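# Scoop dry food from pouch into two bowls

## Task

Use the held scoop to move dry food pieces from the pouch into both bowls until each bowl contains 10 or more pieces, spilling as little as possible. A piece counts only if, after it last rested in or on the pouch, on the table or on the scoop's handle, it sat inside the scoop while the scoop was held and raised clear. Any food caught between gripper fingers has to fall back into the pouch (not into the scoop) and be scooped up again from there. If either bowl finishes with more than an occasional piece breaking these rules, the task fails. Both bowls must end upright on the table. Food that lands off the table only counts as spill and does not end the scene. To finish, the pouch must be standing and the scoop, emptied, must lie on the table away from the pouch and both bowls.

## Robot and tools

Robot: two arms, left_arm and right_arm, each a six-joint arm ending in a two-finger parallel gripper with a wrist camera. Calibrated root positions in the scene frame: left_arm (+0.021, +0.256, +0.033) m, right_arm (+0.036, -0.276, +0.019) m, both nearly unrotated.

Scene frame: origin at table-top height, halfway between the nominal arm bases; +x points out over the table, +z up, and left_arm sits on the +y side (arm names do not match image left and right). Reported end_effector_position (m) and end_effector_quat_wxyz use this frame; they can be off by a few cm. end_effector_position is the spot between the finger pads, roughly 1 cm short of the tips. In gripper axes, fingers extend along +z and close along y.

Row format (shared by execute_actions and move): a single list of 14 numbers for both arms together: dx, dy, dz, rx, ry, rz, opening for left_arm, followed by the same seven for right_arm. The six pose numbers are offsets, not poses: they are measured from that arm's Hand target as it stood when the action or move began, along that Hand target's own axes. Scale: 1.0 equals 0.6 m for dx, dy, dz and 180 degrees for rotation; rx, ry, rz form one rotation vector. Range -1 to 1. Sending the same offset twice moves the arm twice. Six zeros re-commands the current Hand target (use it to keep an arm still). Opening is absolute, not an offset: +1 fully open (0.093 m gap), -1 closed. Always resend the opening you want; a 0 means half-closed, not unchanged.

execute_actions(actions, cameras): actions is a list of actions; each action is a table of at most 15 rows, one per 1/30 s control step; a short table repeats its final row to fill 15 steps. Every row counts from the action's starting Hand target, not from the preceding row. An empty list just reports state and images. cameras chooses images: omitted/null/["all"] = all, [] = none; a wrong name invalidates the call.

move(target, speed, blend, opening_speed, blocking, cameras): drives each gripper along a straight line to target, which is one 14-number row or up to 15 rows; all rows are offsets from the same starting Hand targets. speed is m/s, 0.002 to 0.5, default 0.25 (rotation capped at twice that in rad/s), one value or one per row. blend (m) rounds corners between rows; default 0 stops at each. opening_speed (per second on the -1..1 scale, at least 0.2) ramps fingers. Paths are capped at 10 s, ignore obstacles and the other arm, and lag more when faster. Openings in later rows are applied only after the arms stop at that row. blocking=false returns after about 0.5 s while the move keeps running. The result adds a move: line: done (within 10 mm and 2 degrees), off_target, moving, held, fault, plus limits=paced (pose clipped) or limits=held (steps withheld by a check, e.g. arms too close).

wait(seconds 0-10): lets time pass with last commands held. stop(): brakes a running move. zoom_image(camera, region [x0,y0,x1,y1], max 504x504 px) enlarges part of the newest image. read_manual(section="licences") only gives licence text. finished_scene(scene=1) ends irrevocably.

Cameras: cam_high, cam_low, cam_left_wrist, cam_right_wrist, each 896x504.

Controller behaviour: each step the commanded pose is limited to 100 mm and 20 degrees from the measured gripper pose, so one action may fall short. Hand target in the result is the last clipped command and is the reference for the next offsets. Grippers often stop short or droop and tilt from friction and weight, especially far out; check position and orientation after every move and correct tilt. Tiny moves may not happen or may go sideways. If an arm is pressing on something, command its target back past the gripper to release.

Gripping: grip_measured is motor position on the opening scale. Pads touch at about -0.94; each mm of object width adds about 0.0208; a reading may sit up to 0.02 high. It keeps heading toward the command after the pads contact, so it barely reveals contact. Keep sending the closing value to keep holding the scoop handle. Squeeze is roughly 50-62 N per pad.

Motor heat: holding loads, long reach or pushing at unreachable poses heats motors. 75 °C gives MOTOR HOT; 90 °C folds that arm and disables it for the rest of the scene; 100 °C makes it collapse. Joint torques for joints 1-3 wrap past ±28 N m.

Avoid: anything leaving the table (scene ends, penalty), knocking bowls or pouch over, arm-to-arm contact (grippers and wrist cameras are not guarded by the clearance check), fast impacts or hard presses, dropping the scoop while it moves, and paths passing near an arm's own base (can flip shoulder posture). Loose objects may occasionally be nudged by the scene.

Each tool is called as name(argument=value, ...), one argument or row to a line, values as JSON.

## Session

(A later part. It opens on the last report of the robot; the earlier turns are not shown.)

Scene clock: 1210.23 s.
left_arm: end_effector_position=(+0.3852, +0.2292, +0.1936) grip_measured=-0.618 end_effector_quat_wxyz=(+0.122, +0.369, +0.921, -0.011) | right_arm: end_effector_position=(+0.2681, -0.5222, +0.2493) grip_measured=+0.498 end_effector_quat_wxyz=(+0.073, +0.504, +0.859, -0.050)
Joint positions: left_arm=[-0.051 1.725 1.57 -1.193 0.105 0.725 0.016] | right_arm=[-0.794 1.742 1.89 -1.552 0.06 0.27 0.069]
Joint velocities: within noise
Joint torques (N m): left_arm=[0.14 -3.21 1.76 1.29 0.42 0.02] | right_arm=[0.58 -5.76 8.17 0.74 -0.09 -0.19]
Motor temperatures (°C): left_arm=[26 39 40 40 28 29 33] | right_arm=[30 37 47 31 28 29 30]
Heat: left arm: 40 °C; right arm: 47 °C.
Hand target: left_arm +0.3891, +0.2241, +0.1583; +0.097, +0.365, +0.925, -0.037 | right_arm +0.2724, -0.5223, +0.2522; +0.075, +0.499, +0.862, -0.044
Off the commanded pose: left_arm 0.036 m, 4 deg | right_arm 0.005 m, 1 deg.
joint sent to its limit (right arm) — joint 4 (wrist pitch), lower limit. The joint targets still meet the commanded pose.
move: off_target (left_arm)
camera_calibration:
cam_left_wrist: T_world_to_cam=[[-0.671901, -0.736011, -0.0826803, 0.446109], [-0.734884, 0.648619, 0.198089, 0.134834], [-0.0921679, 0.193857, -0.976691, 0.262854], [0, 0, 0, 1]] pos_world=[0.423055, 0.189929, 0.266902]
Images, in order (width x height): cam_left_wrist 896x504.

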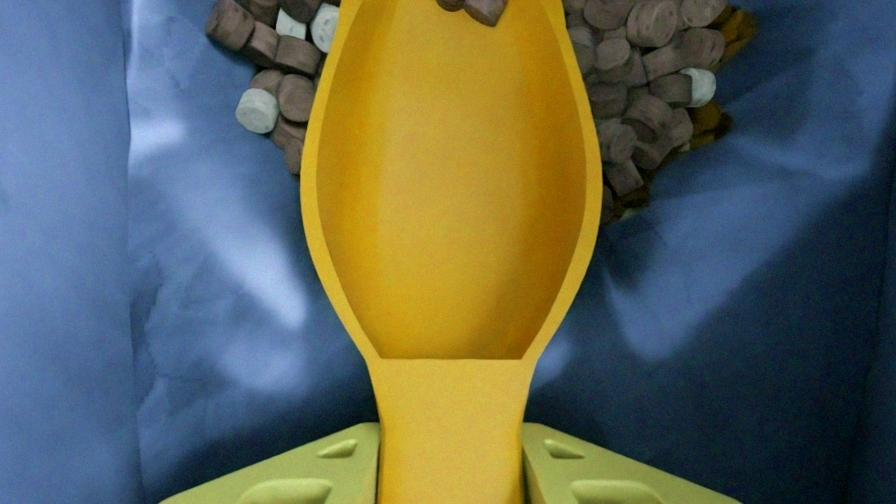

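move(
  target=[
    [0.0375,0,-0.1645,0,0.028,0,-1,0,0,0,0,0,0,0.5],
    [0.0698,0,-0.0522,0,0.112,0,-1,0,0,0,0,0,0,0.5],
  ],
  speed=0.12,
  blend=0.01,
  cameras=["cam_left_wrist","cam_high"],
)

Scene clock: 1228.13 s.
left_arm: end_effector_position=(+0.3788, +0.2370, +0.2102) grip_measured=-0.618 end_effector_quat_wxyz=(+0.031, +0.375, +0.926, +0.012) | right_arm: end_effector_position=(+0.2681, -0.5222, +0.2493) grip_measured=+0.498 end_effector_quat_wxyz=(+0.073, +0.504, +0.859, -0.050)
Joint positions: left_arm=[-0.08 1.862 1.83 -1.472 -0.003 0.715 0.016] | right_arm=[-0.794 1.742 1.89 -1.552 0.06 0.27 0.069]
Joint velocities: within noise
Joint torques (N m): left_arm=[0.59 -5.08 2.39 -0.29 -0.96 0.04] | right_arm=[0.55 -5.76 8.18 0.74 -0.07 -0.18]
Motor temperatures (°C): left_arm=[26 38 39 40 28 29 33] | right_arm=[30 37 47 31 28 29 30]
Heat: left arm: 40 °C; right arm: 47 °C.
Hand target: left_arm +0.3544, +0.2566, +0.1804; -0.066, +0.366, +0.928, +0.027 | right_arm +0.2724, -0.5223, +0.2522; +0.075, +0.499, +0.862, -0.044
Off the commanded pose: left_arm 0.043 m, 11 deg | right_arm 0.005 m, 1 deg.
joint sent to its limit (right arm) — joint 4 (wrist pitch), lower limit. The joint targets still meet the commanded pose.
move: off_target (left_arm)
camera_calibration:
cam_left_wrist: T_world_to_cam=[[-0.685166, -0.725812, -0.0611949, 0.446955], [-0.689098, 0.618697, 0.377304, 0.0738573], [-0.23599, 0.300685, -0.924066, 0.294996], [0, 0, 0, 1]] pos_world=[0.42675, 0.190009, 0.27208]
Images, in order (width x height): cam_high 896x504, cam_left_wrist 896x504.

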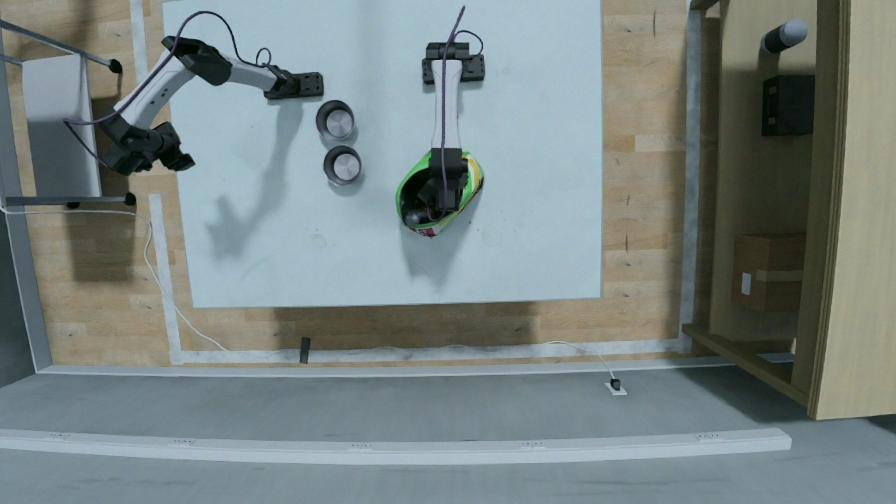

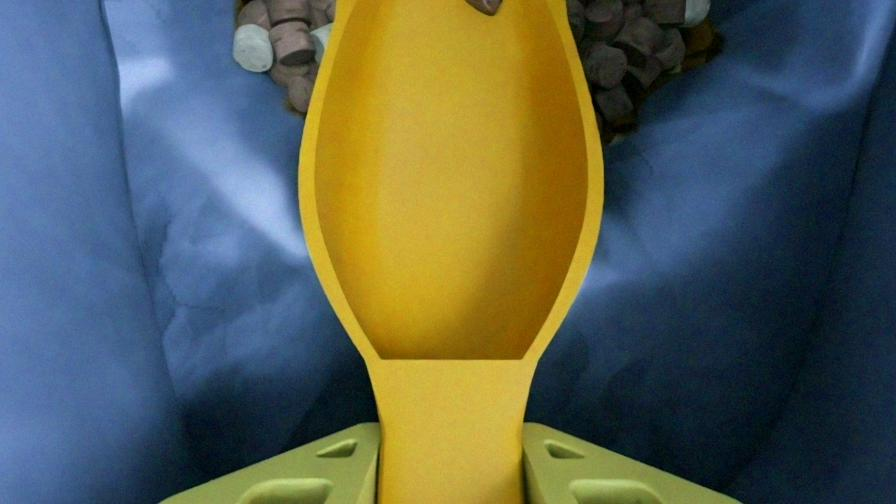

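move(
  target=[
    [-0.0323,0,0.1123,0,-0.084,0,-1,0,0,0,0,0,0,0.5],
  ],
  speed=0.12,
  cameras=["cam_left_wrist"],
)

Scene clock: 1245.47 s.
left_arm: end_effector_position=(+0.3805, +0.2341, +0.1825) grip_measured=-0.618 end_effector_quat_wxyz=(+0.164, +0.374, +0.913, -0.012) | right_arm: end_effector_position=(+0.2681, -0.5222, +0.2493) grip_measured=+0.498 end_effector_quat_wxyz=(+0.073, +0.504, +0.859, -0.050)
Joint positions: left_arm=[-0.018 1.635 1.404 -1.042 0.147 0.763 0.016] | right_arm=[-0.794 1.742 1.89 -1.552 0.06 0.27 0.069]
Joint velocities: within noise
Joint torques (N m): left_arm=[1.07 1.43 -1.21 0.86 -0.6 0.22] | right_arm=[0.57 -5.76 8.18 0.74 -0.07 -0.19]
Motor temperatures (°C): left_arm=[26 37 39 39 29 29 33] | right_arm=[30 37 47 31 28 29 30]
Heat: left arm: 39 °C; right arm: 47 °C.
Hand target: left_arm +0.3615, +0.2500, +0.1110; +0.056, +0.367, +0.928, -0.021 | right_arm +0.2724, -0.5223, +0.2522; +0.075, +0.499, +0.862, -0.044
Off the commanded pose: left_arm 0.076 m, 13 deg | right_arm 0.005 m, 1 deg.
joint sent to its limit (right arm) — joint 4 (wrist pitch), lower limit. The joint targets still meet the commanded pose.
move: off_target (left_arm)
camera_calibration:
cam_left_wrist: T_world_to_cam=[[-0.674612, -0.729497, -0.112839, 0.450612], [-0.738084, 0.664235, 0.118424, 0.14252], [-0.0114383, 0.163174, -0.986531, 0.228894], [0, 0, 0, 1]] pos_world=[0.411799, 0.196704, 0.25978]
Images, in order (width x height): cam_left_wrist 896x504.

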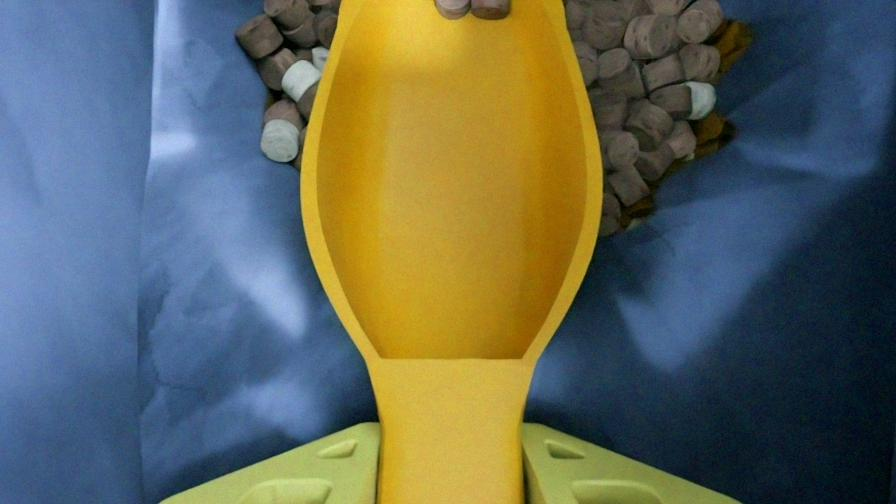

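move(
  target=[
    [-0.055,0.002,-0.176,0,0.03,0,-1,0,0,0,0,0,0,0.5],
    [-0.045,0.002,-0.0935,-0.008,0.03,-0.066,-1,0,0,0,0,0,0,0.5],
    [-0.045,0.002,-0.0935,0.008,0.03,0.066,-1,0,0,0,0,0,0,0.5],
    [-0.045,0.002,-0.0935,-0.008,0.03,-0.066,-1,0,0,0,0,0,0,0.5],
    [-0.045,0.002,-0.0935,0,0.03,0,-1,0,0,0,0,0,0,0.5],
  ],
  speed=[0.15,0.15,0.4,0.4,0.4],
  cameras=["cam_left_wrist"],
)

Scene clock: 1297.93 s.
left_arm: end_effector_position=(+0.3850, +0.2289, +0.1968) grip_measured=-0.618 end_effector_quat_wxyz=(+0.066, +0.357, +0.932, -0.005) | right_arm: end_effector_position=(+0.2681, -0.5222, +0.2493) grip_measured=+0.498 end_effector_quat_wxyz=(+0.073, +0.504, +0.859, -0.050)
Joint positions: left_arm=[-0.077 1.823 1.72 -1.345 0.051 0.678 0.016] | right_arm=[-0.794 1.742 1.89 -1.552 0.06 0.27 0.069]
Joint velocities: within noise
Joint torques (N m): left_arm=[0.49 -4.85 3.64 0.39 -0.33 0.41] | right_arm=[0.58 -5.72 8.14 0.74 -0.07 -0.18]
Motor temperatures (°C): left_arm=[26 35 37 38 28 29 33] | right_arm=[30 37 47 31 28 29 30]
Heat: left arm: 38 °C; right arm: 47 °C.
Hand target: left_arm +0.3769, +0.2372, +0.1699; +0.012, +0.367, +0.930, -0.004 | right_arm +0.2724, -0.5223, +0.2522; +0.075, +0.499, +0.862, -0.044
Off the commanded pose: left_arm 0.029 m, 6 deg | right_arm 0.005 m, 1 deg.
joint sent to its limit (right arm) — joint 4 (wrist pitch), lower limit. The joint targets still meet the commanded pose.
move: off_target (left_arm)
camera_calibration:
cam_left_wrist: T_world_to_cam=[[-0.656202, -0.752802, -0.05185, 0.437766], [-0.728634, 0.614271, 0.302924, 0.11909], [-0.196192, 0.236559, -0.951603, 0.291362], [0, 0, 0, 1]] pos_world=[0.431199, 0.187473, 0.263884]
Images, in order (width x height): cam_left_wrist 896x504.

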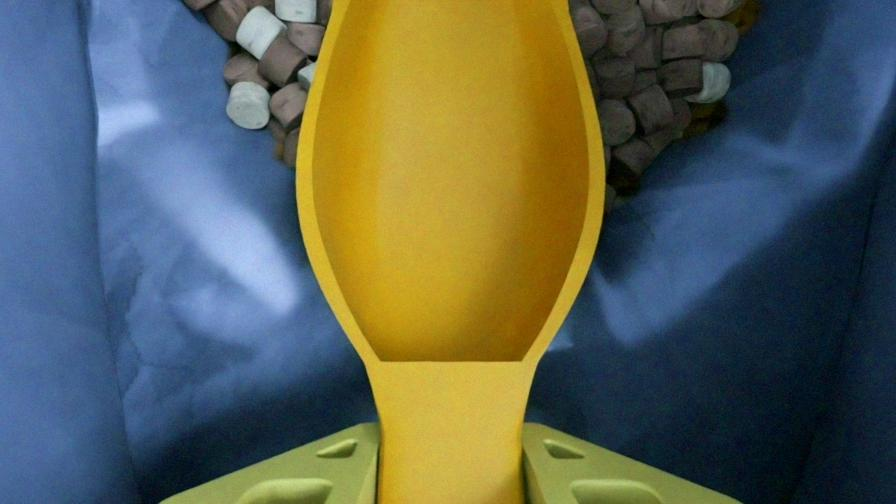

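execute_actions(
  actions=[],
  cameras=["cam_high","cam_left_wrist","cam_low"],
)

Scene clock: 1328.23 s.
left_arm: end_effector_position=(+0.3851, +0.2289, +0.1968) grip_measured=-0.618 end_effector_quat_wxyz=(+0.066, +0.357, +0.932, -0.005) | right_arm: end_effector_position=(+0.2681, -0.5222, +0.2493) grip_measured=+0.498 end_effector_quat_wxyz=(+0.073, +0.504, +0.859, -0.050)
Joint positions: left_arm=[-0.077 1.823 1.72 -1.345 0.051 0.679 0.016] | right_arm=[-0.794 1.742 1.89 -1.552 0.06 0.27 0.069]
Joint velocities: within noise
Joint torques (N m): left_arm=[0.49 -4.85 3.66 0.38 -0.33 0.4] | right_arm=[0.59 -5.74 8.2 0.73 -0.07 -0.19]
Motor temperatures (°C): left_arm=[26 35 37 37 28 29 33] | right_arm=[30 37 47 31 28 29 30]
Heat: left arm: 37 °C; right arm: 47 °C.
Hand target: left_arm +0.3769, +0.2372, +0.1699; +0.013, +0.367, +0.930, -0.004 | right_arm +0.2724, -0.5223, +0.2522; +0.075, +0.499, +0.862, -0.044
Tool commands: left_gripper/opening=-1.0 right_gripper/opening=+0.5
Off the commanded pose: left_arm 0.029 m, 6 deg | right_arm 0.005 m, 1 deg.
camera_calibration:
cam_left_wrist: T_world_to_cam=[[-0.656466, -0.752552, -0.0521342, 0.437924], [-0.728524, 0.614539, 0.302647, 0.119107], [-0.195719, 0.236658, -0.951676, 0.291202], [0, 0, 0, 1]] pos_world=[0.431248, 0.187449, 0.263913]
Images, in order (width x height): cam_high 896x504, cam_low 896x504, cam_left_wrist 896x504.

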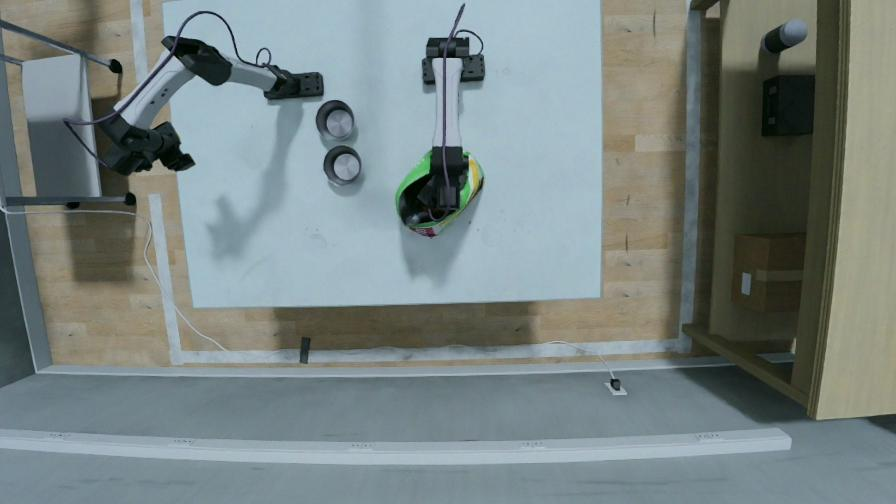

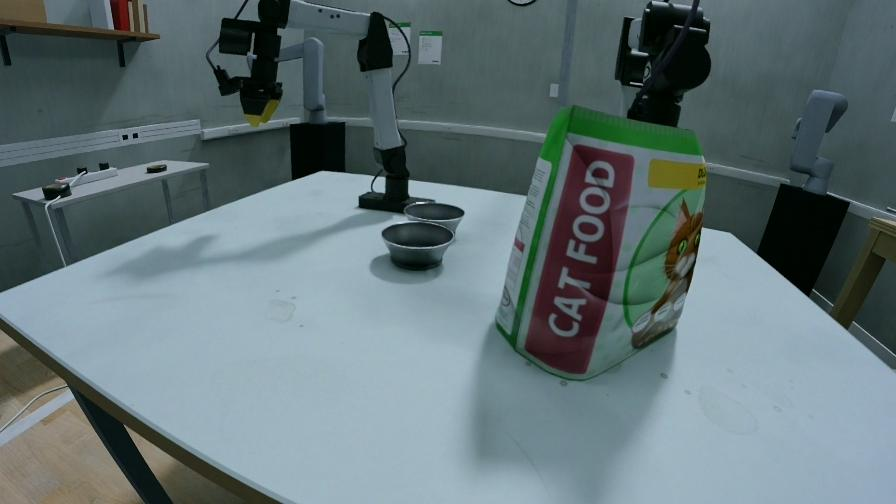

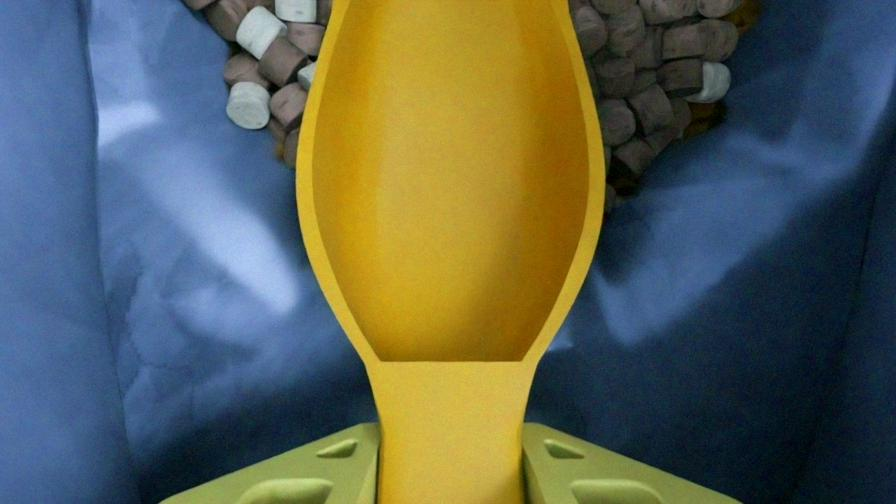

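move(
  target=[
    [-0.02,0,0.01,0,-0.03,0.04,-1,0,0,0,0,0,0,0.5],
    [-0.04,0,0.014,0,-0.055,-0.04,-1,0,0,0,0,0,0,0.5],
    [-0.06,0,0.018,0,-0.08,0.04,-1,0,0,0,0,0,0,0.5],
    [-0.075,0,0.018,0,-0.1056,-0.04,-1,0,0,0,0,0,0,0.5],
    [-0.075,0,0.018,0,-0.1056,0,-1,0,0,0,0,0,0,0.5],
  ],
  speed=0.1,
  cameras=["cam_left_wrist"],
)

Scene clock: 1381.93 s.
left_arm: end_effector_position=(+0.3826, +0.2256, +0.1928) grip_measured=-0.618 end_effector_quat_wxyz=(+0.143, +0.346, +0.927, -0.027) | right_arm: end_effector_position=(+0.2681, -0.5222, +0.2493) grip_measured=+0.498 end_effector_quat_wxyz=(+0.073, +0.504, +0.859, -0.050)
Joint positions: left_arm=[-0.042 1.685 1.51 -1.141 0.146 0.68 0.016] | right_arm=[-0.794 1.742 1.89 -1.552 0.06 0.27 0.069]
Joint velocities: within noise
Joint torques (N m): left_arm=[-0.8 -1.72 2.25 2.21 1 0.26] | right_arm=[0.58 -5.75 8.18 0.73 -0.08 -0.19]
Motor temperatures (°C): left_arm=[26 35 37 37 28 29 33] | right_arm=[30 37 47 31 28 29 30]
Heat: left arm: 37 °C; right arm: 47 °C.
Hand target: left_arm +0.4100, +0.2062, +0.1603; +0.166, +0.361, +0.915, -0.065 | right_arm +0.2725, -0.5223, +0.2522; +0.075, +0.499, +0.862, -0.044
Off the commanded pose: left_arm 0.047 m, 5 deg | right_arm 0.005 m, 1 deg.
joint sent to its limit (right arm) — joint 4 (wrist pitch), lower limit. The joint targets still meet the commanded pose.
move: off_target (left_arm)
camera_calibration:
cam_left_wrist: T_world_to_cam=[[-0.637852, -0.767741, -0.0609893, 0.43156], [-0.766588, 0.625283, 0.146162, 0.162838], [-0.0740786, 0.139983, -0.987379, 0.269844], [0, 0, 0, 1]] pos_world=[0.42009, 0.191732, 0.268958]
Images, in order (width x height): cam_left_wrist 896x504.

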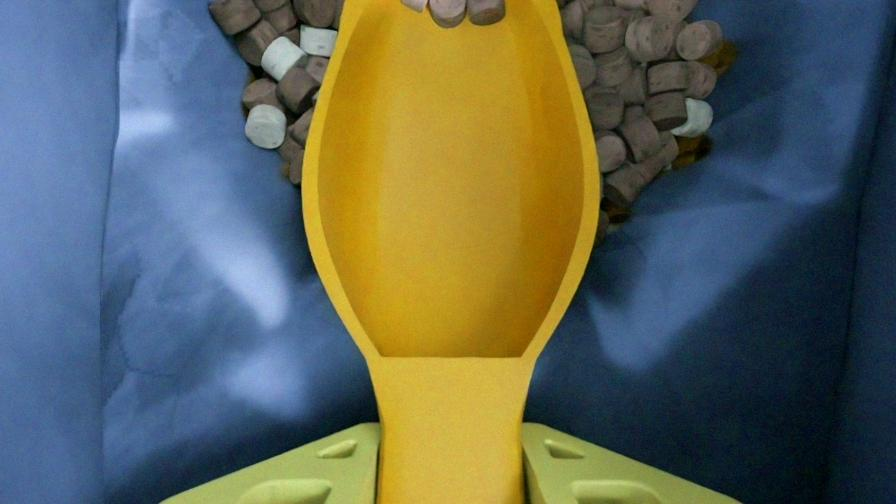

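move(
  target=[
    [0.0003,-0.006,-0.08,0,-0.05,0,-1,0,0,0,0,0,0,0.5],
    [-0.0098,-0.005,-0.174,0,-0.079,0,-1,0,0,0,0,0,0,0.5],
  ],
  speed=0.12,
  cameras=["cam_left_wrist"],
)

Scene clock: 1396.77 s.
left_arm: end_effector_position=(+0.3905, +0.2223, +0.2515) grip_measured=-0.618 end_effector_quat_wxyz=(+0.277, +0.352, +0.887, -0.110) | right_arm: end_effector_position=(+0.2681, -0.5222, +0.2493) grip_measured=+0.498 end_effector_quat_wxyz=(+0.073, +0.504, +0.859, -0.050)
Joint positions: left_arm=[0.081 1.585 1.53 -1.094 0.447 0.765 0.016] | right_arm=[-0.794 1.742 1.89 -1.552 0.06 0.27 0.069]
Joint velocities: within noise
Joint torques (N m): left_arm=[0.81 -8.98 7.82 0.86 0.26 0.16] | right_arm=[0.58 -5.75 8.2 0.74 -0.08 -0.19]
Motor temperatures (°C): left_arm=[26 35 37 40 29 29 33] | right_arm=[30 37 47 31 28 29 30]
Heat: left arm: 40 °C; right arm: 47 °C.
Hand target: left_arm +0.3851, +0.2252, +0.2600; +0.278, +0.351, +0.888, -0.109 | right_arm +0.2725, -0.5223, +0.2522; +0.075, +0.499, +0.862, -0.044
Off the commanded pose: left_arm 0.011 m, 0 deg | right_arm 0.005 m, 1 deg.
joint sent to its limit (right arm) — joint 4 (wrist pitch), lower limit. The joint targets still meet the commanded pose.
move: off_target (left_arm)
camera_calibration:
cam_left_wrist: T_world_to_cam=[[-0.672981, -0.739635, -0.00608019, 0.43131], [-0.728441, 0.664177, -0.168056, 0.217869], [0.128339, -0.10867, -0.985759, 0.304606], [0, 0, 0, 1]] pos_world=[0.409875, 0.20741, 0.339505]
Images, in order (width x height): cam_left_wrist 896x504.

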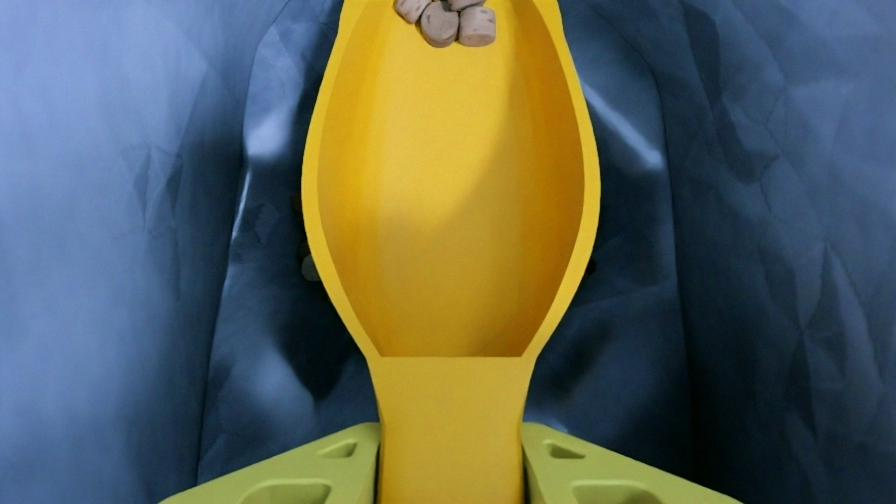

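move(
  target=[
    [-0.0305,0.003,-0.141,0,-0.058,0,-1,0,0,0,0,0,0,0.5],
    [-0.069,0.003,-0.257,0,-0.124,0,-1,0,0,0,0,0,0,0.5],
  ],
  speed=0.18,
  blend=0.02,
  cameras=["cam_left_wrist","cam_high"],
)

zoom_image(
  camera="cam_high",
  region=[370, 120, 520, 270],
)

Scene clock: 1415.87 s.
left_arm: end_effector_position=(+0.3463, +0.2640, +0.4029) grip_measured=-0.618 end_effector_quat_wxyz=(+0.435, +0.318, +0.825, -0.174) | right_arm: end_effector_position=(+0.2681, -0.5222, +0.2493) grip_measured=+0.498 end_effector_quat_wxyz=(+0.073, +0.504, +0.859, -0.050)
Joint positions: left_arm=[0.405 1.525 1.928 -1.461 0.87 0.923 0.016] | right_arm=[-0.794 1.742 1.89 -1.552 0.06 0.27 0.069]
Joint velocities: within noise
Joint torques (N m): left_arm=[0.35 -5.39 7.45 1.19 0.66 0.18] | right_arm=[0.57 -5.76 8.17 0.74 -0.07 -0.19]
Motor temperatures (°C): left_arm=[26 37 40 37 28 29 33] | right_arm=[30 37 47 31 28 29 30]
Heat: left arm: 40 °C; right arm: 47 °C.
Hand target: left_arm +0.3469, +0.2631, +0.4104; +0.444, +0.323, +0.817, -0.175 | right_arm +0.2725, -0.5223, +0.2522; +0.075, +0.499, +0.862, -0.044
Off the commanded pose: left_arm 0.007 m, 2 deg | right_arm 0.005 m, 1 deg.
joint sent to its limit (right arm) — joint 4 (wrist pitch), lower limit. The joint targets still meet the commanded pose.
move: done
camera_calibration:
cam_left_wrist: T_world_to_cam=[[-0.660544, -0.750716, 0.0103117, 0.425334], [-0.648234, 0.563335, -0.512295, 0.320984], [0.378779, -0.345078, -0.858748, 0.388636], [0, 0, 0, 1]] pos_world=[0.341817, 0.272594, 0.493793]
Images, in order (width x height): cam_high 896x504, cam_left_wrist 896x504.

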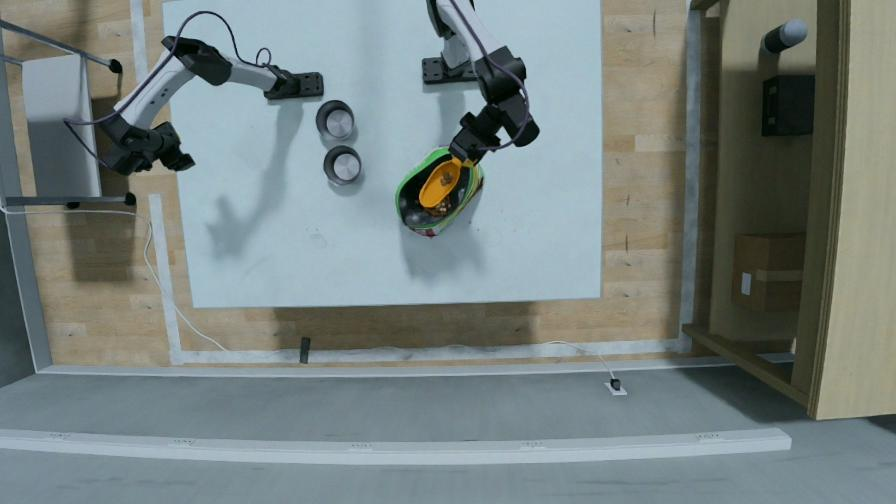

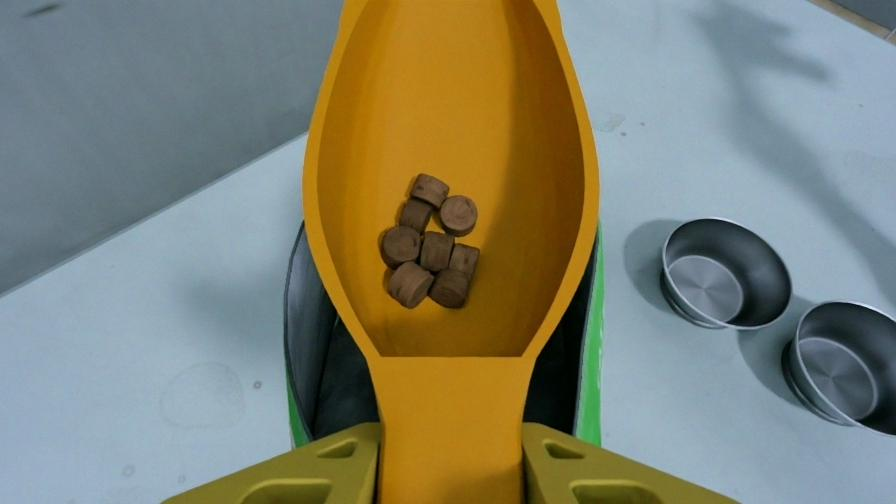

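Scaled by 3.360 from the camera's 896x504 image, which has a finer 1280x720 frame.

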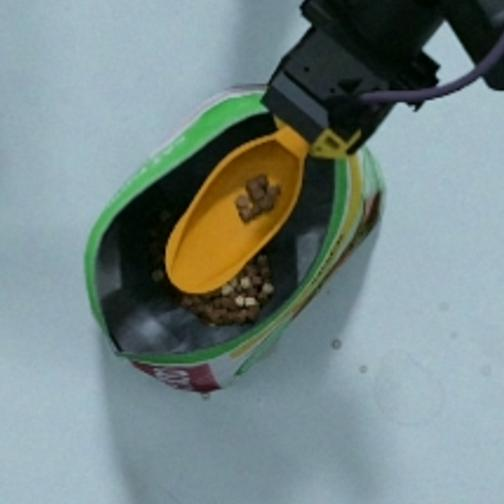

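move(
  target=[
    [-0.015,-0.2747,0.1145,0.0628,0,0.0408,-1,0,0,0,0,0,0,0.5],
    [0.1035,-0.39,0.2685,0.1257,0,0.0816,-1,0,0,0,0,0,0,0.5],
  ],
  speed=0.2,
  blend=0.03,
  cameras=["cam_left_wrist","cam_high"],
)

Scene clock: 1454.73 s.
left_arm: end_effector_position=(+0.2591, +0.0248, +0.2697) grip_measured=-0.618 end_effector_quat_wxyz=(+0.384, +0.506, +0.721, -0.276) | right_arm: end_effector_position=(+0.2681, -0.5222, +0.2493) grip_measured=+0.498 end_effector_quat_wxyz=(+0.073, +0.504, +0.859, -0.050)
Joint positions: left_arm=[-0.5 1.143 1.005 -0.603 0.612 0.473 0.016] | right_arm=[-0.794 1.742 1.89 -1.552 0.06 0.27 0.069]
Joint velocities: within noise
Joint torques (N m): left_arm=[-0.44 -4.14 6.12 2 0.15 0.05] | right_arm=[0.59 -5.78 8.17 0.73 -0.07 -0.18]
Motor temperatures (°C): left_arm=[26 35 43 38 29 29 34] | right_arm=[30 37 47 31 28 29 30]
Heat: left arm: 43 °C; right arm: 47 °C.
Hand target: left_arm +0.2612, +0.0231, +0.2702; +0.391, +0.505, +0.719, -0.273 | right_arm +0.2725, -0.5223, +0.2522; +0.075, +0.499, +0.862, -0.044
Off the commanded pose: left_arm 0.003 m, 1 deg | right_arm 0.005 m, 1 deg.
joint sent to its limit (right arm) — joint 4 (wrist pitch), lower limit. The joint targets still meet the commanded pose.
move: done
camera_calibration:
cam_left_wrist: T_world_to_cam=[[-0.935339, -0.353614, 0.00994411, 0.25098], [-0.306587, 0.796284, -0.521475, 0.239098], [0.176483, -0.490805, -0.853208, 0.279297], [0, 0, 0, 1]] pos_world=[0.258764, 0.0354405, 0.360486]
Images, in order (width x height): cam_high 896x504, cam_left_wrist 896x504.

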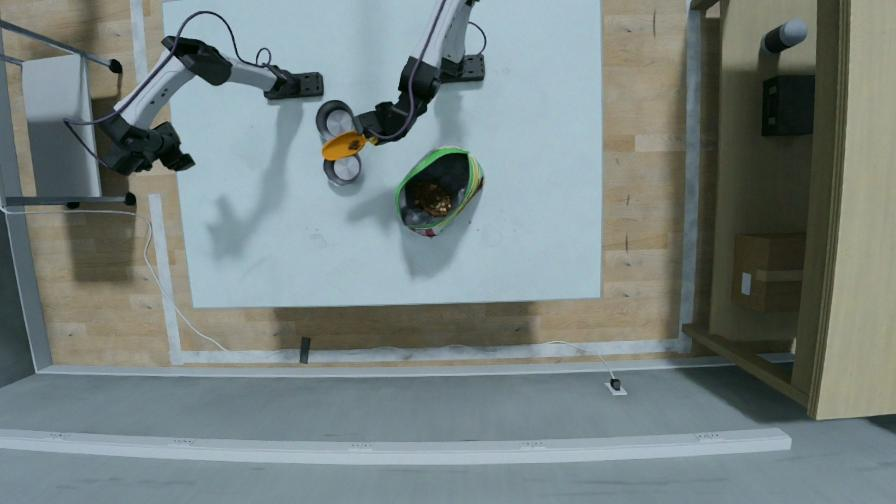

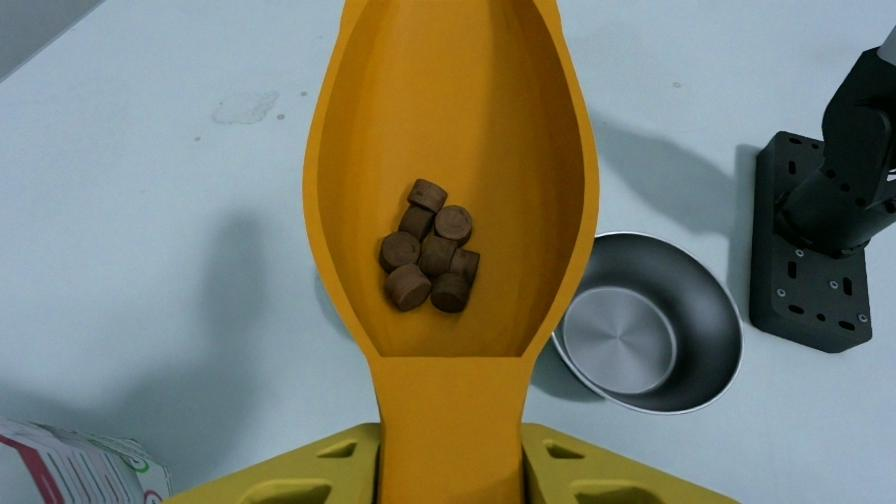

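zoom_image(
  camera="cam_high",
  region=[290, 80, 440, 210],
)

Scaled by 3.360 from the camera's 896x504 image, which has a finer 1280x720 frame.

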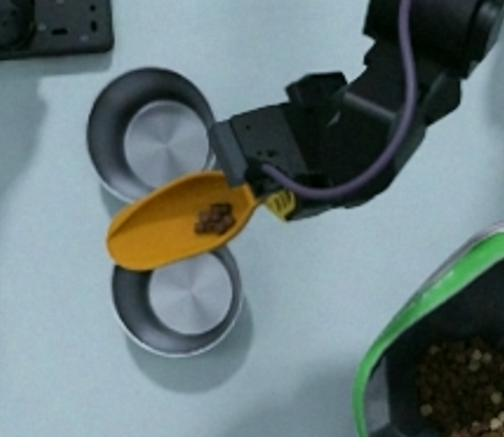

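move(
  target=[0.0488,0.0247,0.1543,0,0.322,0,-1,0,0,0,0,0,0,0.5],
  speed=0.25,
  cameras=["cam_left_wrist","cam_high","cam_low"],
)

zoom_image(
  camera="cam_high",
  region=[290, 80, 440, 210],
)

Scene clock: 1482.73 s.
left_arm: end_effector_position=(+0.2943, -0.0289, +0.1896) grip_measured=-0.618 end_effector_quat_wxyz=(-0.003, +0.576, +0.818, -0.002) | right_arm: end_effector_position=(+0.2681, -0.5222, +0.2493) grip_measured=+0.498 end_effector_quat_wxyz=(+0.073, +0.504, +0.859, -0.050)
Joint positions: left_arm=[-0.829 2.087 2.069 -1.558 0.005 0.424 0.016] | right_arm=[-0.794 1.742 1.89 -1.552 0.06 0.27 0.069]
Joint velocities: within noise
Joint torques (N m): left_arm=[-0.24 -11.34 7.69 0.22 -0.15 0.04] | right_arm=[0.58 -5.75 8.18 0.73 -0.08 -0.18]
Motor temperatures (°C): left_arm=[26 35 42 41 28 29 34] | right_arm=[30 37 47 31 28 29 30]
Heat: left arm: 42 °C; right arm: 47 °C.
Hand target: left_arm +0.2963, -0.0298, +0.1953; -0.006, +0.574, +0.819, +0.006 | right_arm +0.2725, -0.5223, +0.2522; +0.075, +0.499, +0.862, -0.044
Off the commanded pose: left_arm 0.006 m, 1 deg | right_arm 0.005 m, 1 deg.
joint sent to its limit (left arm) — joint 4 (wrist pitch), lower limit. The joint targets still meet the commanded pose.
joint sent to its limit (right arm) — joint 4 (wrist pitch), lower limit. The joint targets still meet the commanded pose.
move: done
camera_calibration:
cam_left_wrist: T_world_to_cam=[[-0.937809, -0.34703, -0.0091314, 0.270238], [-0.317708, 0.847374, 0.425463, 0.0760649], [-0.139911, 0.401905, -0.90493, 0.307046], [0, 0, 0, 1]] pos_world=[0.320557, -0.0940779, 0.24796]
Images, in order (width x height): cam_high 896x504, cam_low 896x504, cam_left_wrist 896x504.

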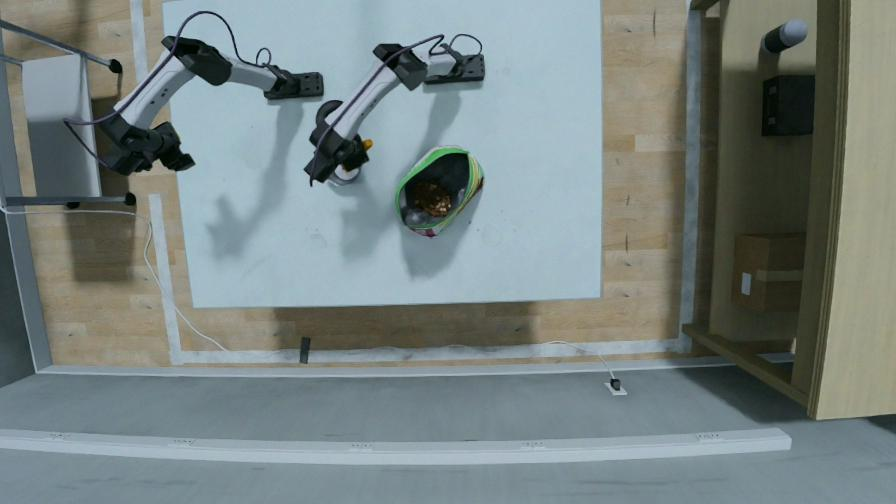

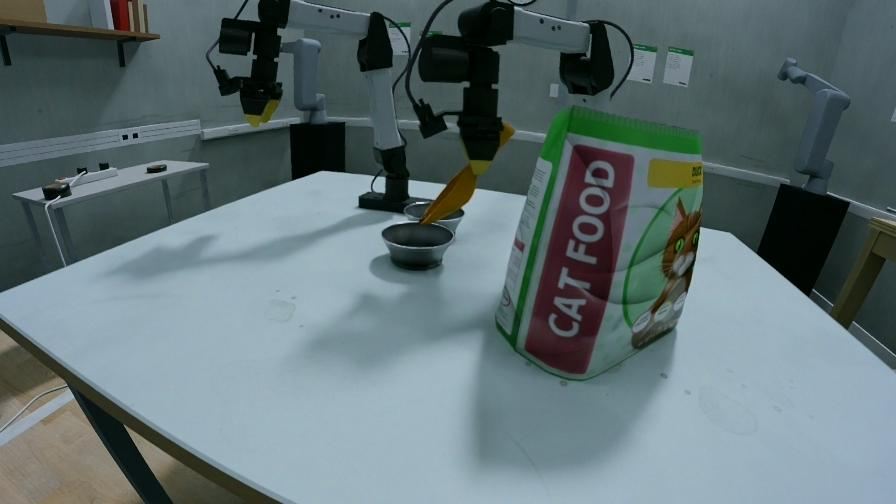

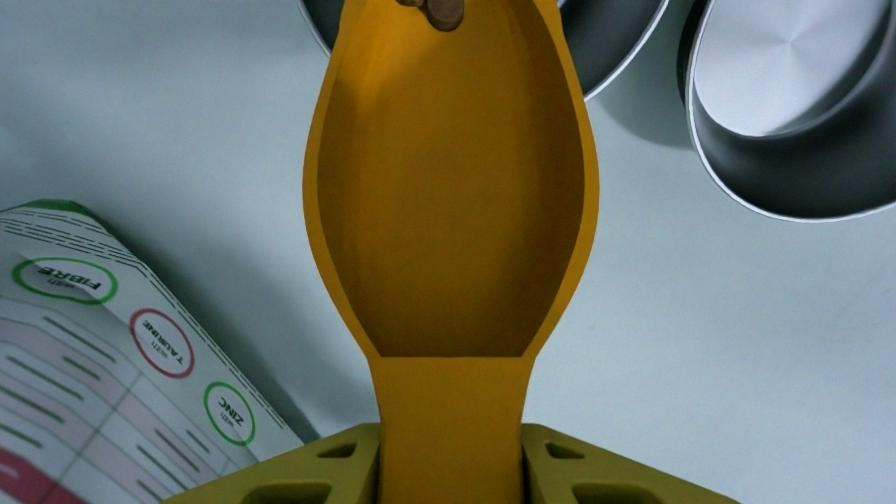

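Scaled by 3.360 from the camera's 896x504 image, which has a finer 1280x720 frame.

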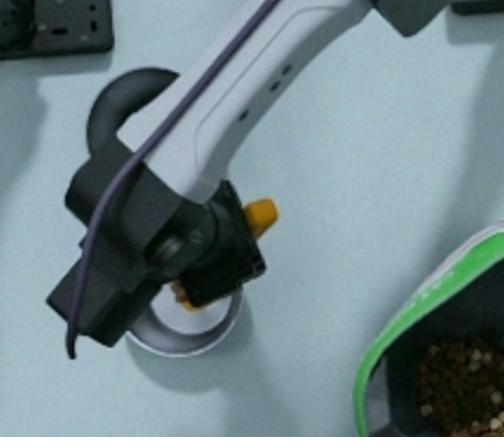

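move(
  target=[0.008,0.003,0.0417,0,0.045,0,-1,0,0,0,0,0,0,0.5],
  speed=0.15,
  cameras=["cam_left_wrist"],
)

Scene clock: 1501.00 s.
left_arm: end_effector_position=(+0.2982, -0.0268, +0.1735) grip_measured=-0.618 end_effector_quat_wxyz=(-0.020, +0.575, +0.817, +0.030) | right_arm: end_effector_position=(+0.2681, -0.5222, +0.2493) grip_measured=+0.498 end_effector_quat_wxyz=(+0.073, +0.504, +0.859, -0.050)
Joint positions: left_arm=[-0.842 2.131 2.069 -1.559 -0.05 0.409 0.016] | right_arm=[-0.794 1.742 1.89 -1.552 0.06 0.27 0.069]
Joint velocities: within noise
Joint torques (N m): left_arm=[-0.36 -11.28 5.01 0.13 -0.18 0.04] | right_arm=[0.57 -5.74 8.2 0.73 -0.07 -0.19]
Motor temperatures (°C): left_arm=[26 38 43 37 28 29 34] | right_arm=[30 37 47 31 28 29 30]
Heat: left arm: 43 °C; right arm: 47 °C.
Hand target: left_arm +0.2962, -0.0243, +0.1703; -0.064, +0.572, +0.816, +0.046 | right_arm +0.2725, -0.5223, +0.2522; +0.075, +0.499, +0.862, -0.044
Off the commanded pose: left_arm 0.004 m, 5 deg | right_arm 0.005 m, 1 deg.
joint sent to its limit (left arm) — joint 4 (wrist pitch), lower limit. The joint targets are off in orientation, not in position.
joint sent to its limit (right arm) — joint 4 (wrist pitch), lower limit. The joint targets still meet the commanded pose.
move: off_target (left_arm)
camera_calibration:
cam_left_wrist: T_world_to_cam=[[-0.937445, -0.345564, -0.0422241, 0.280152], [-0.322204, 0.815284, 0.48114, 0.0732204], [-0.13184, 0.464647, -0.875626, 0.286361], [0, 0, 0, 1]] pos_world=[0.323973, -0.0959419, 0.227345]
Images, in order (width x height): cam_left_wrist 896x504.

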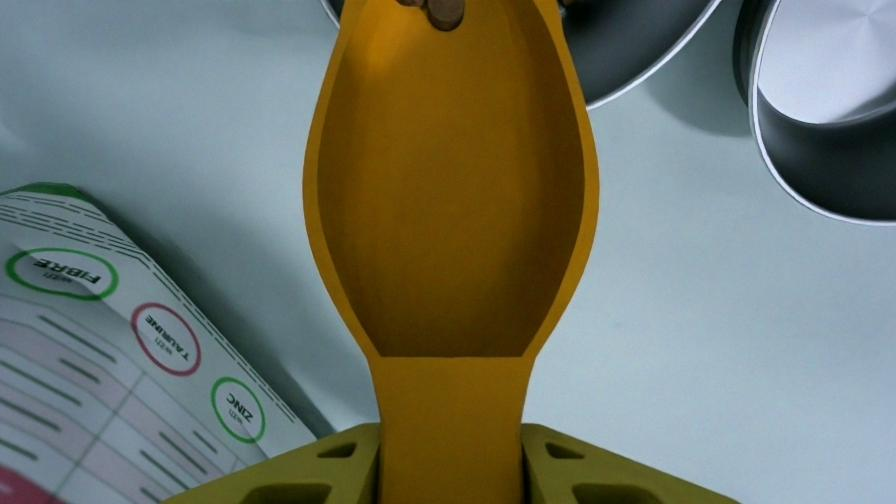

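execute_actions(
  actions=[
    [[0.02,0,-0.01,0,0,0,-1,0,0,0,0,0,0,0.5],[0.02,0,-0.01,0,0,0,-1,0,0,0,0,0,0,0.5],[0.02,0,-0.01,0,0,0,-1,0,0,0,0,0,0,0.5],[-0.02,0,0.01,0,0,0,-1,0,0,0,0,0,0,0.5],[-0.02,0,0.01,0,0,0,-1,0,0,0,0,0,0,0.5],[-0.02,0,0.01,0,0,0,-1,0,0,0,0,0,0,0.5],[0.02,0,-0.01,0,0,0,-1,0,0,0,0,0,0,0.5],[0.02,0,-0.01,0,0,0,-1,0,0,0,0,0,0,0.5],[0.02,0,-0.01,0,0,0,-1,0,0,0,0,0,0,0.5],[-0.02,0,0.01,0,0,0,-1,0,0,0,0,0,0,0.5],[-0.02,0,0.01,0,0,0,-1,0,0,0,0,0,0,0.5],[-0.02,0,0.01,0,0,0,-1,0,0,0,0,0,0,0.5],[0,0,0,0,0,0,-1,0,0,0,0,0,0,0.5],[0,0,0,0,0,0,-1,0,0,0,0,0,0,0.5],[0,0,0,0,0,0,-1,0,0,0,0,0,0,0.5]],
  ],
  cameras=["cam_left_wrist"],
)

Scene clock: 1516.27 s.
left_arm: end_effector_position=(+0.2962, -0.0278, +0.1588) grip_measured=-0.618 end_effector_quat_wxyz=(-0.042, +0.575, +0.816, +0.036) | right_arm: end_effector_position=(+0.2681, -0.5222, +0.2493) grip_measured=+0.498 end_effector_quat_wxyz=(+0.073, +0.504, +0.859, -0.050)
Joint positions: left_arm=[-0.848 2.171 2.07 -1.567 -0.053 0.402 0.016] | right_arm=[-0.794 1.742 1.89 -1.552 0.06 0.27 0.069]
Joint velocities: within noise
Joint torques (N m): left_arm=[0.17 -15.08 4.82 0.11 -0.17 0.11] | right_arm=[0.57 -5.75 8.2 0.74 -0.07 -0.19]
Motor temperatures (°C): left_arm=[26 40 43 36 28 29 34] | right_arm=[30 37 47 31 28 29 30]
Heat: left arm: 43 °C; right arm: 47 °C.
Hand target: left_arm +0.2963, -0.0243, +0.1703; -0.064, +0.572, +0.816, +0.046 | right_arm +0.2725, -0.5223, +0.2522; +0.075, +0.499, +0.862, -0.044
Off the commanded pose: left_arm 0.012 m, 3 deg | right_arm 0.005 m, 1 deg.
joint sent to its limit (left arm) — joint 4 (wrist pitch), lower limit. The joint targets are off in orientation, not in position.
joint sent to its limit (right arm) — joint 4 (wrist pitch), lower limit. The joint targets still meet the commanded pose.
camera_calibration:
cam_left_wrist: T_world_to_cam=[[-0.938273, -0.344821, -0.0272434, 0.275227], [-0.308035, 0.797148, 0.519296, 0.0697318], [-0.157347, 0.495634, -0.85416, 0.278662], [0, 0, 0, 1]] pos_world=[0.323565, -0.0987967, 0.209309]
Images, in order (width x height): cam_left_wrist 896x504.

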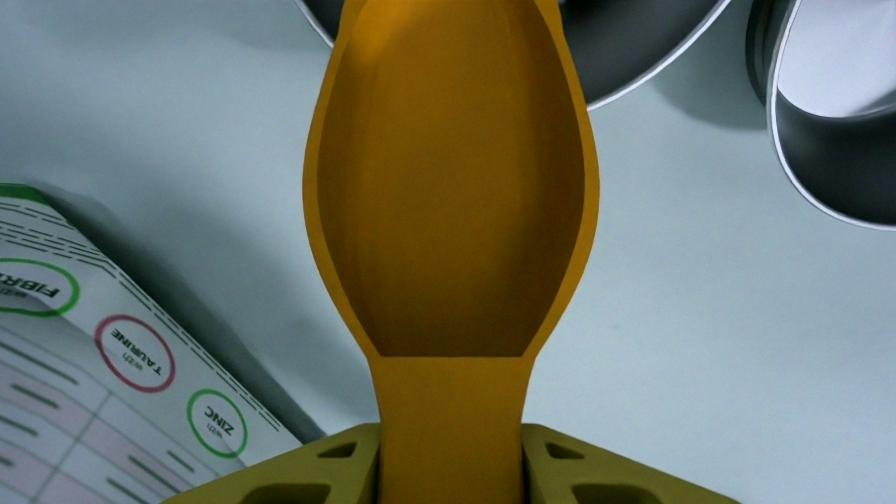

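move(
  target=[
    [0.0933,-0.021,-0.1537,0,-0.278,0,-1,0,0,0,0,0,0,0.5],
    [0.476,0.244,-0.311,-0.0535,-0.316,-0.147,-1,0,0,0,0,0,0,0.5],
  ],
  speed=0.25,
  blend=0.03,
  cameras=["cam_left_wrist","cam_high"],
)

zoom_image(
  camera="cam_high",
  region=[290, 80, 440, 210],
)

Scene clock: 1538.77 s.
left_arm: end_effector_position=(+0.3472, +0.2651, +0.3926) grip_measured=-0.618 end_effector_quat_wxyz=(+0.380, +0.326, +0.853, -0.147) | right_arm: end_effector_position=(+0.2681, -0.5222, +0.2493) grip_measured=+0.498 end_effector_quat_wxyz=(+0.073, +0.504, +0.859, -0.050)
Joint positions: left_arm=[0.354 1.587 2.036 -1.563 0.732 0.932 0.016] | right_arm=[-0.794 1.742 1.89 -1.552 0.06 0.27 0.069]
Joint velocities: within noise
Joint torques (N m): left_arm=[0.1 -6.02 7.09 1.11 0.59 0.2] | right_arm=[0.54 -5.74 8.17 0.73 -0.08 -0.18]
Motor temperatures (°C): left_arm=[26 45 41 36 28 29 34] | right_arm=[30 37 47 31 28 29 30]
Heat: left arm: 45 °C; right arm: 47 °C.
Hand target: left_arm +0.3474, +0.2629, +0.3999; +0.386, +0.334, +0.846, -0.151 | right_arm +0.2725, -0.5223, +0.2522; +0.075, +0.499, +0.862, -0.044
Off the commanded pose: left_arm 0.008 m, 1 deg | right_arm 0.005 m, 1 deg.
joint sent to its limit (left arm) — joint 4 (wrist pitch), lower limit. The joint targets still meet the commanded pose.
joint sent to its limit (right arm) — joint 4 (wrist pitch), lower limit. The joint targets still meet the commanded pose.
move: done
camera_calibration:
cam_left_wrist: T_world_to_cam=[[-0.654188, -0.756331, 0.000928014, 0.429862], [-0.695818, 0.601366, -0.392678, 0.275107], [0.296437, -0.257531, -0.919675, 0.409056], [0, 0, 0, 1]] pos_world=[0.351376, 0.265023, 0.483828]
Images, in order (width x height): cam_high 896x504, cam_left_wrist 896x504.

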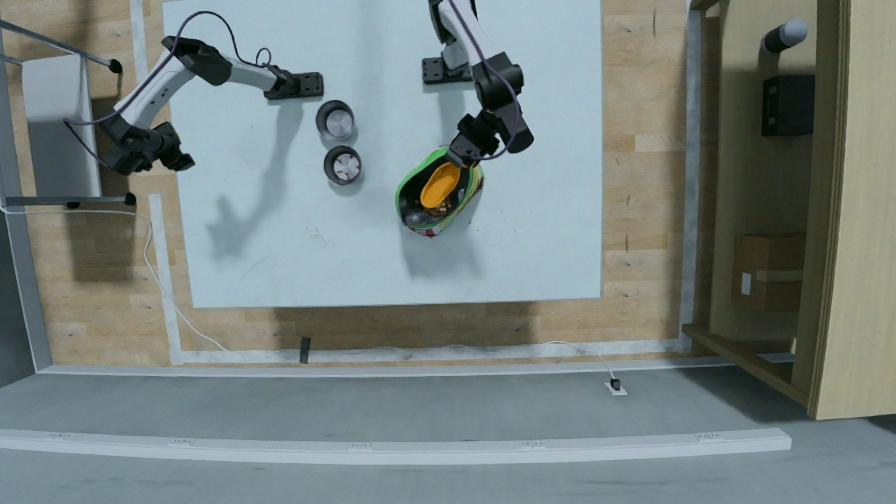

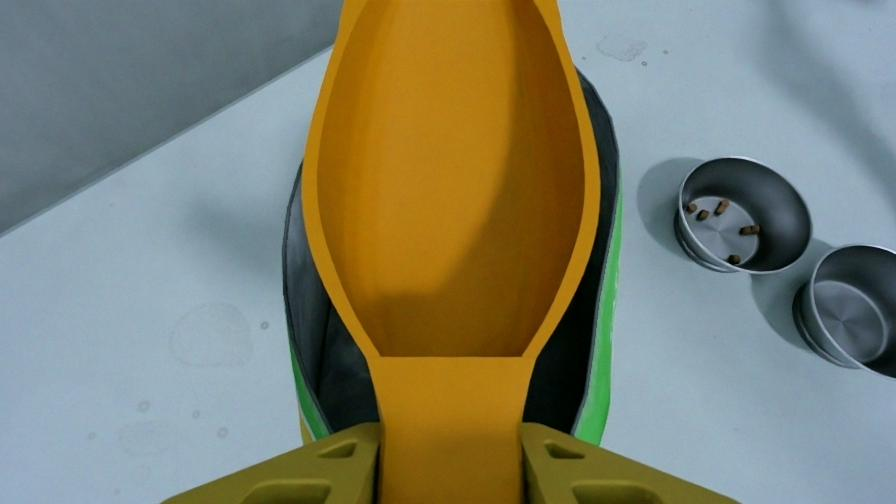

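Scaled by 3.360 from the camera's 896x504 image, which has a finer 1280x720 frame.

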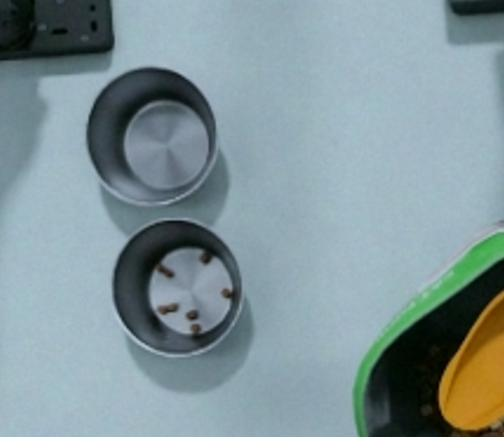

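zoom_image(
  camera="cam_left_wrist",
  region=[650, 130, 850, 290],
)

Scaled by 2.520 from the camera's 896x504 image, which has a finer 1280x720 frame.

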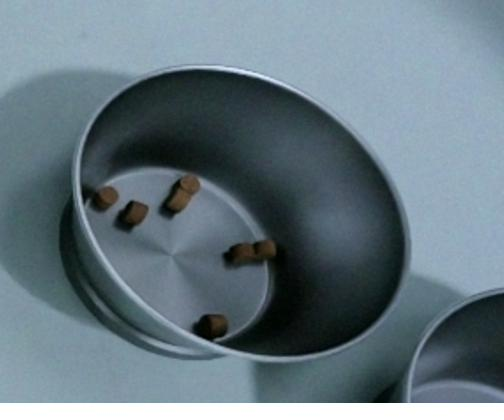

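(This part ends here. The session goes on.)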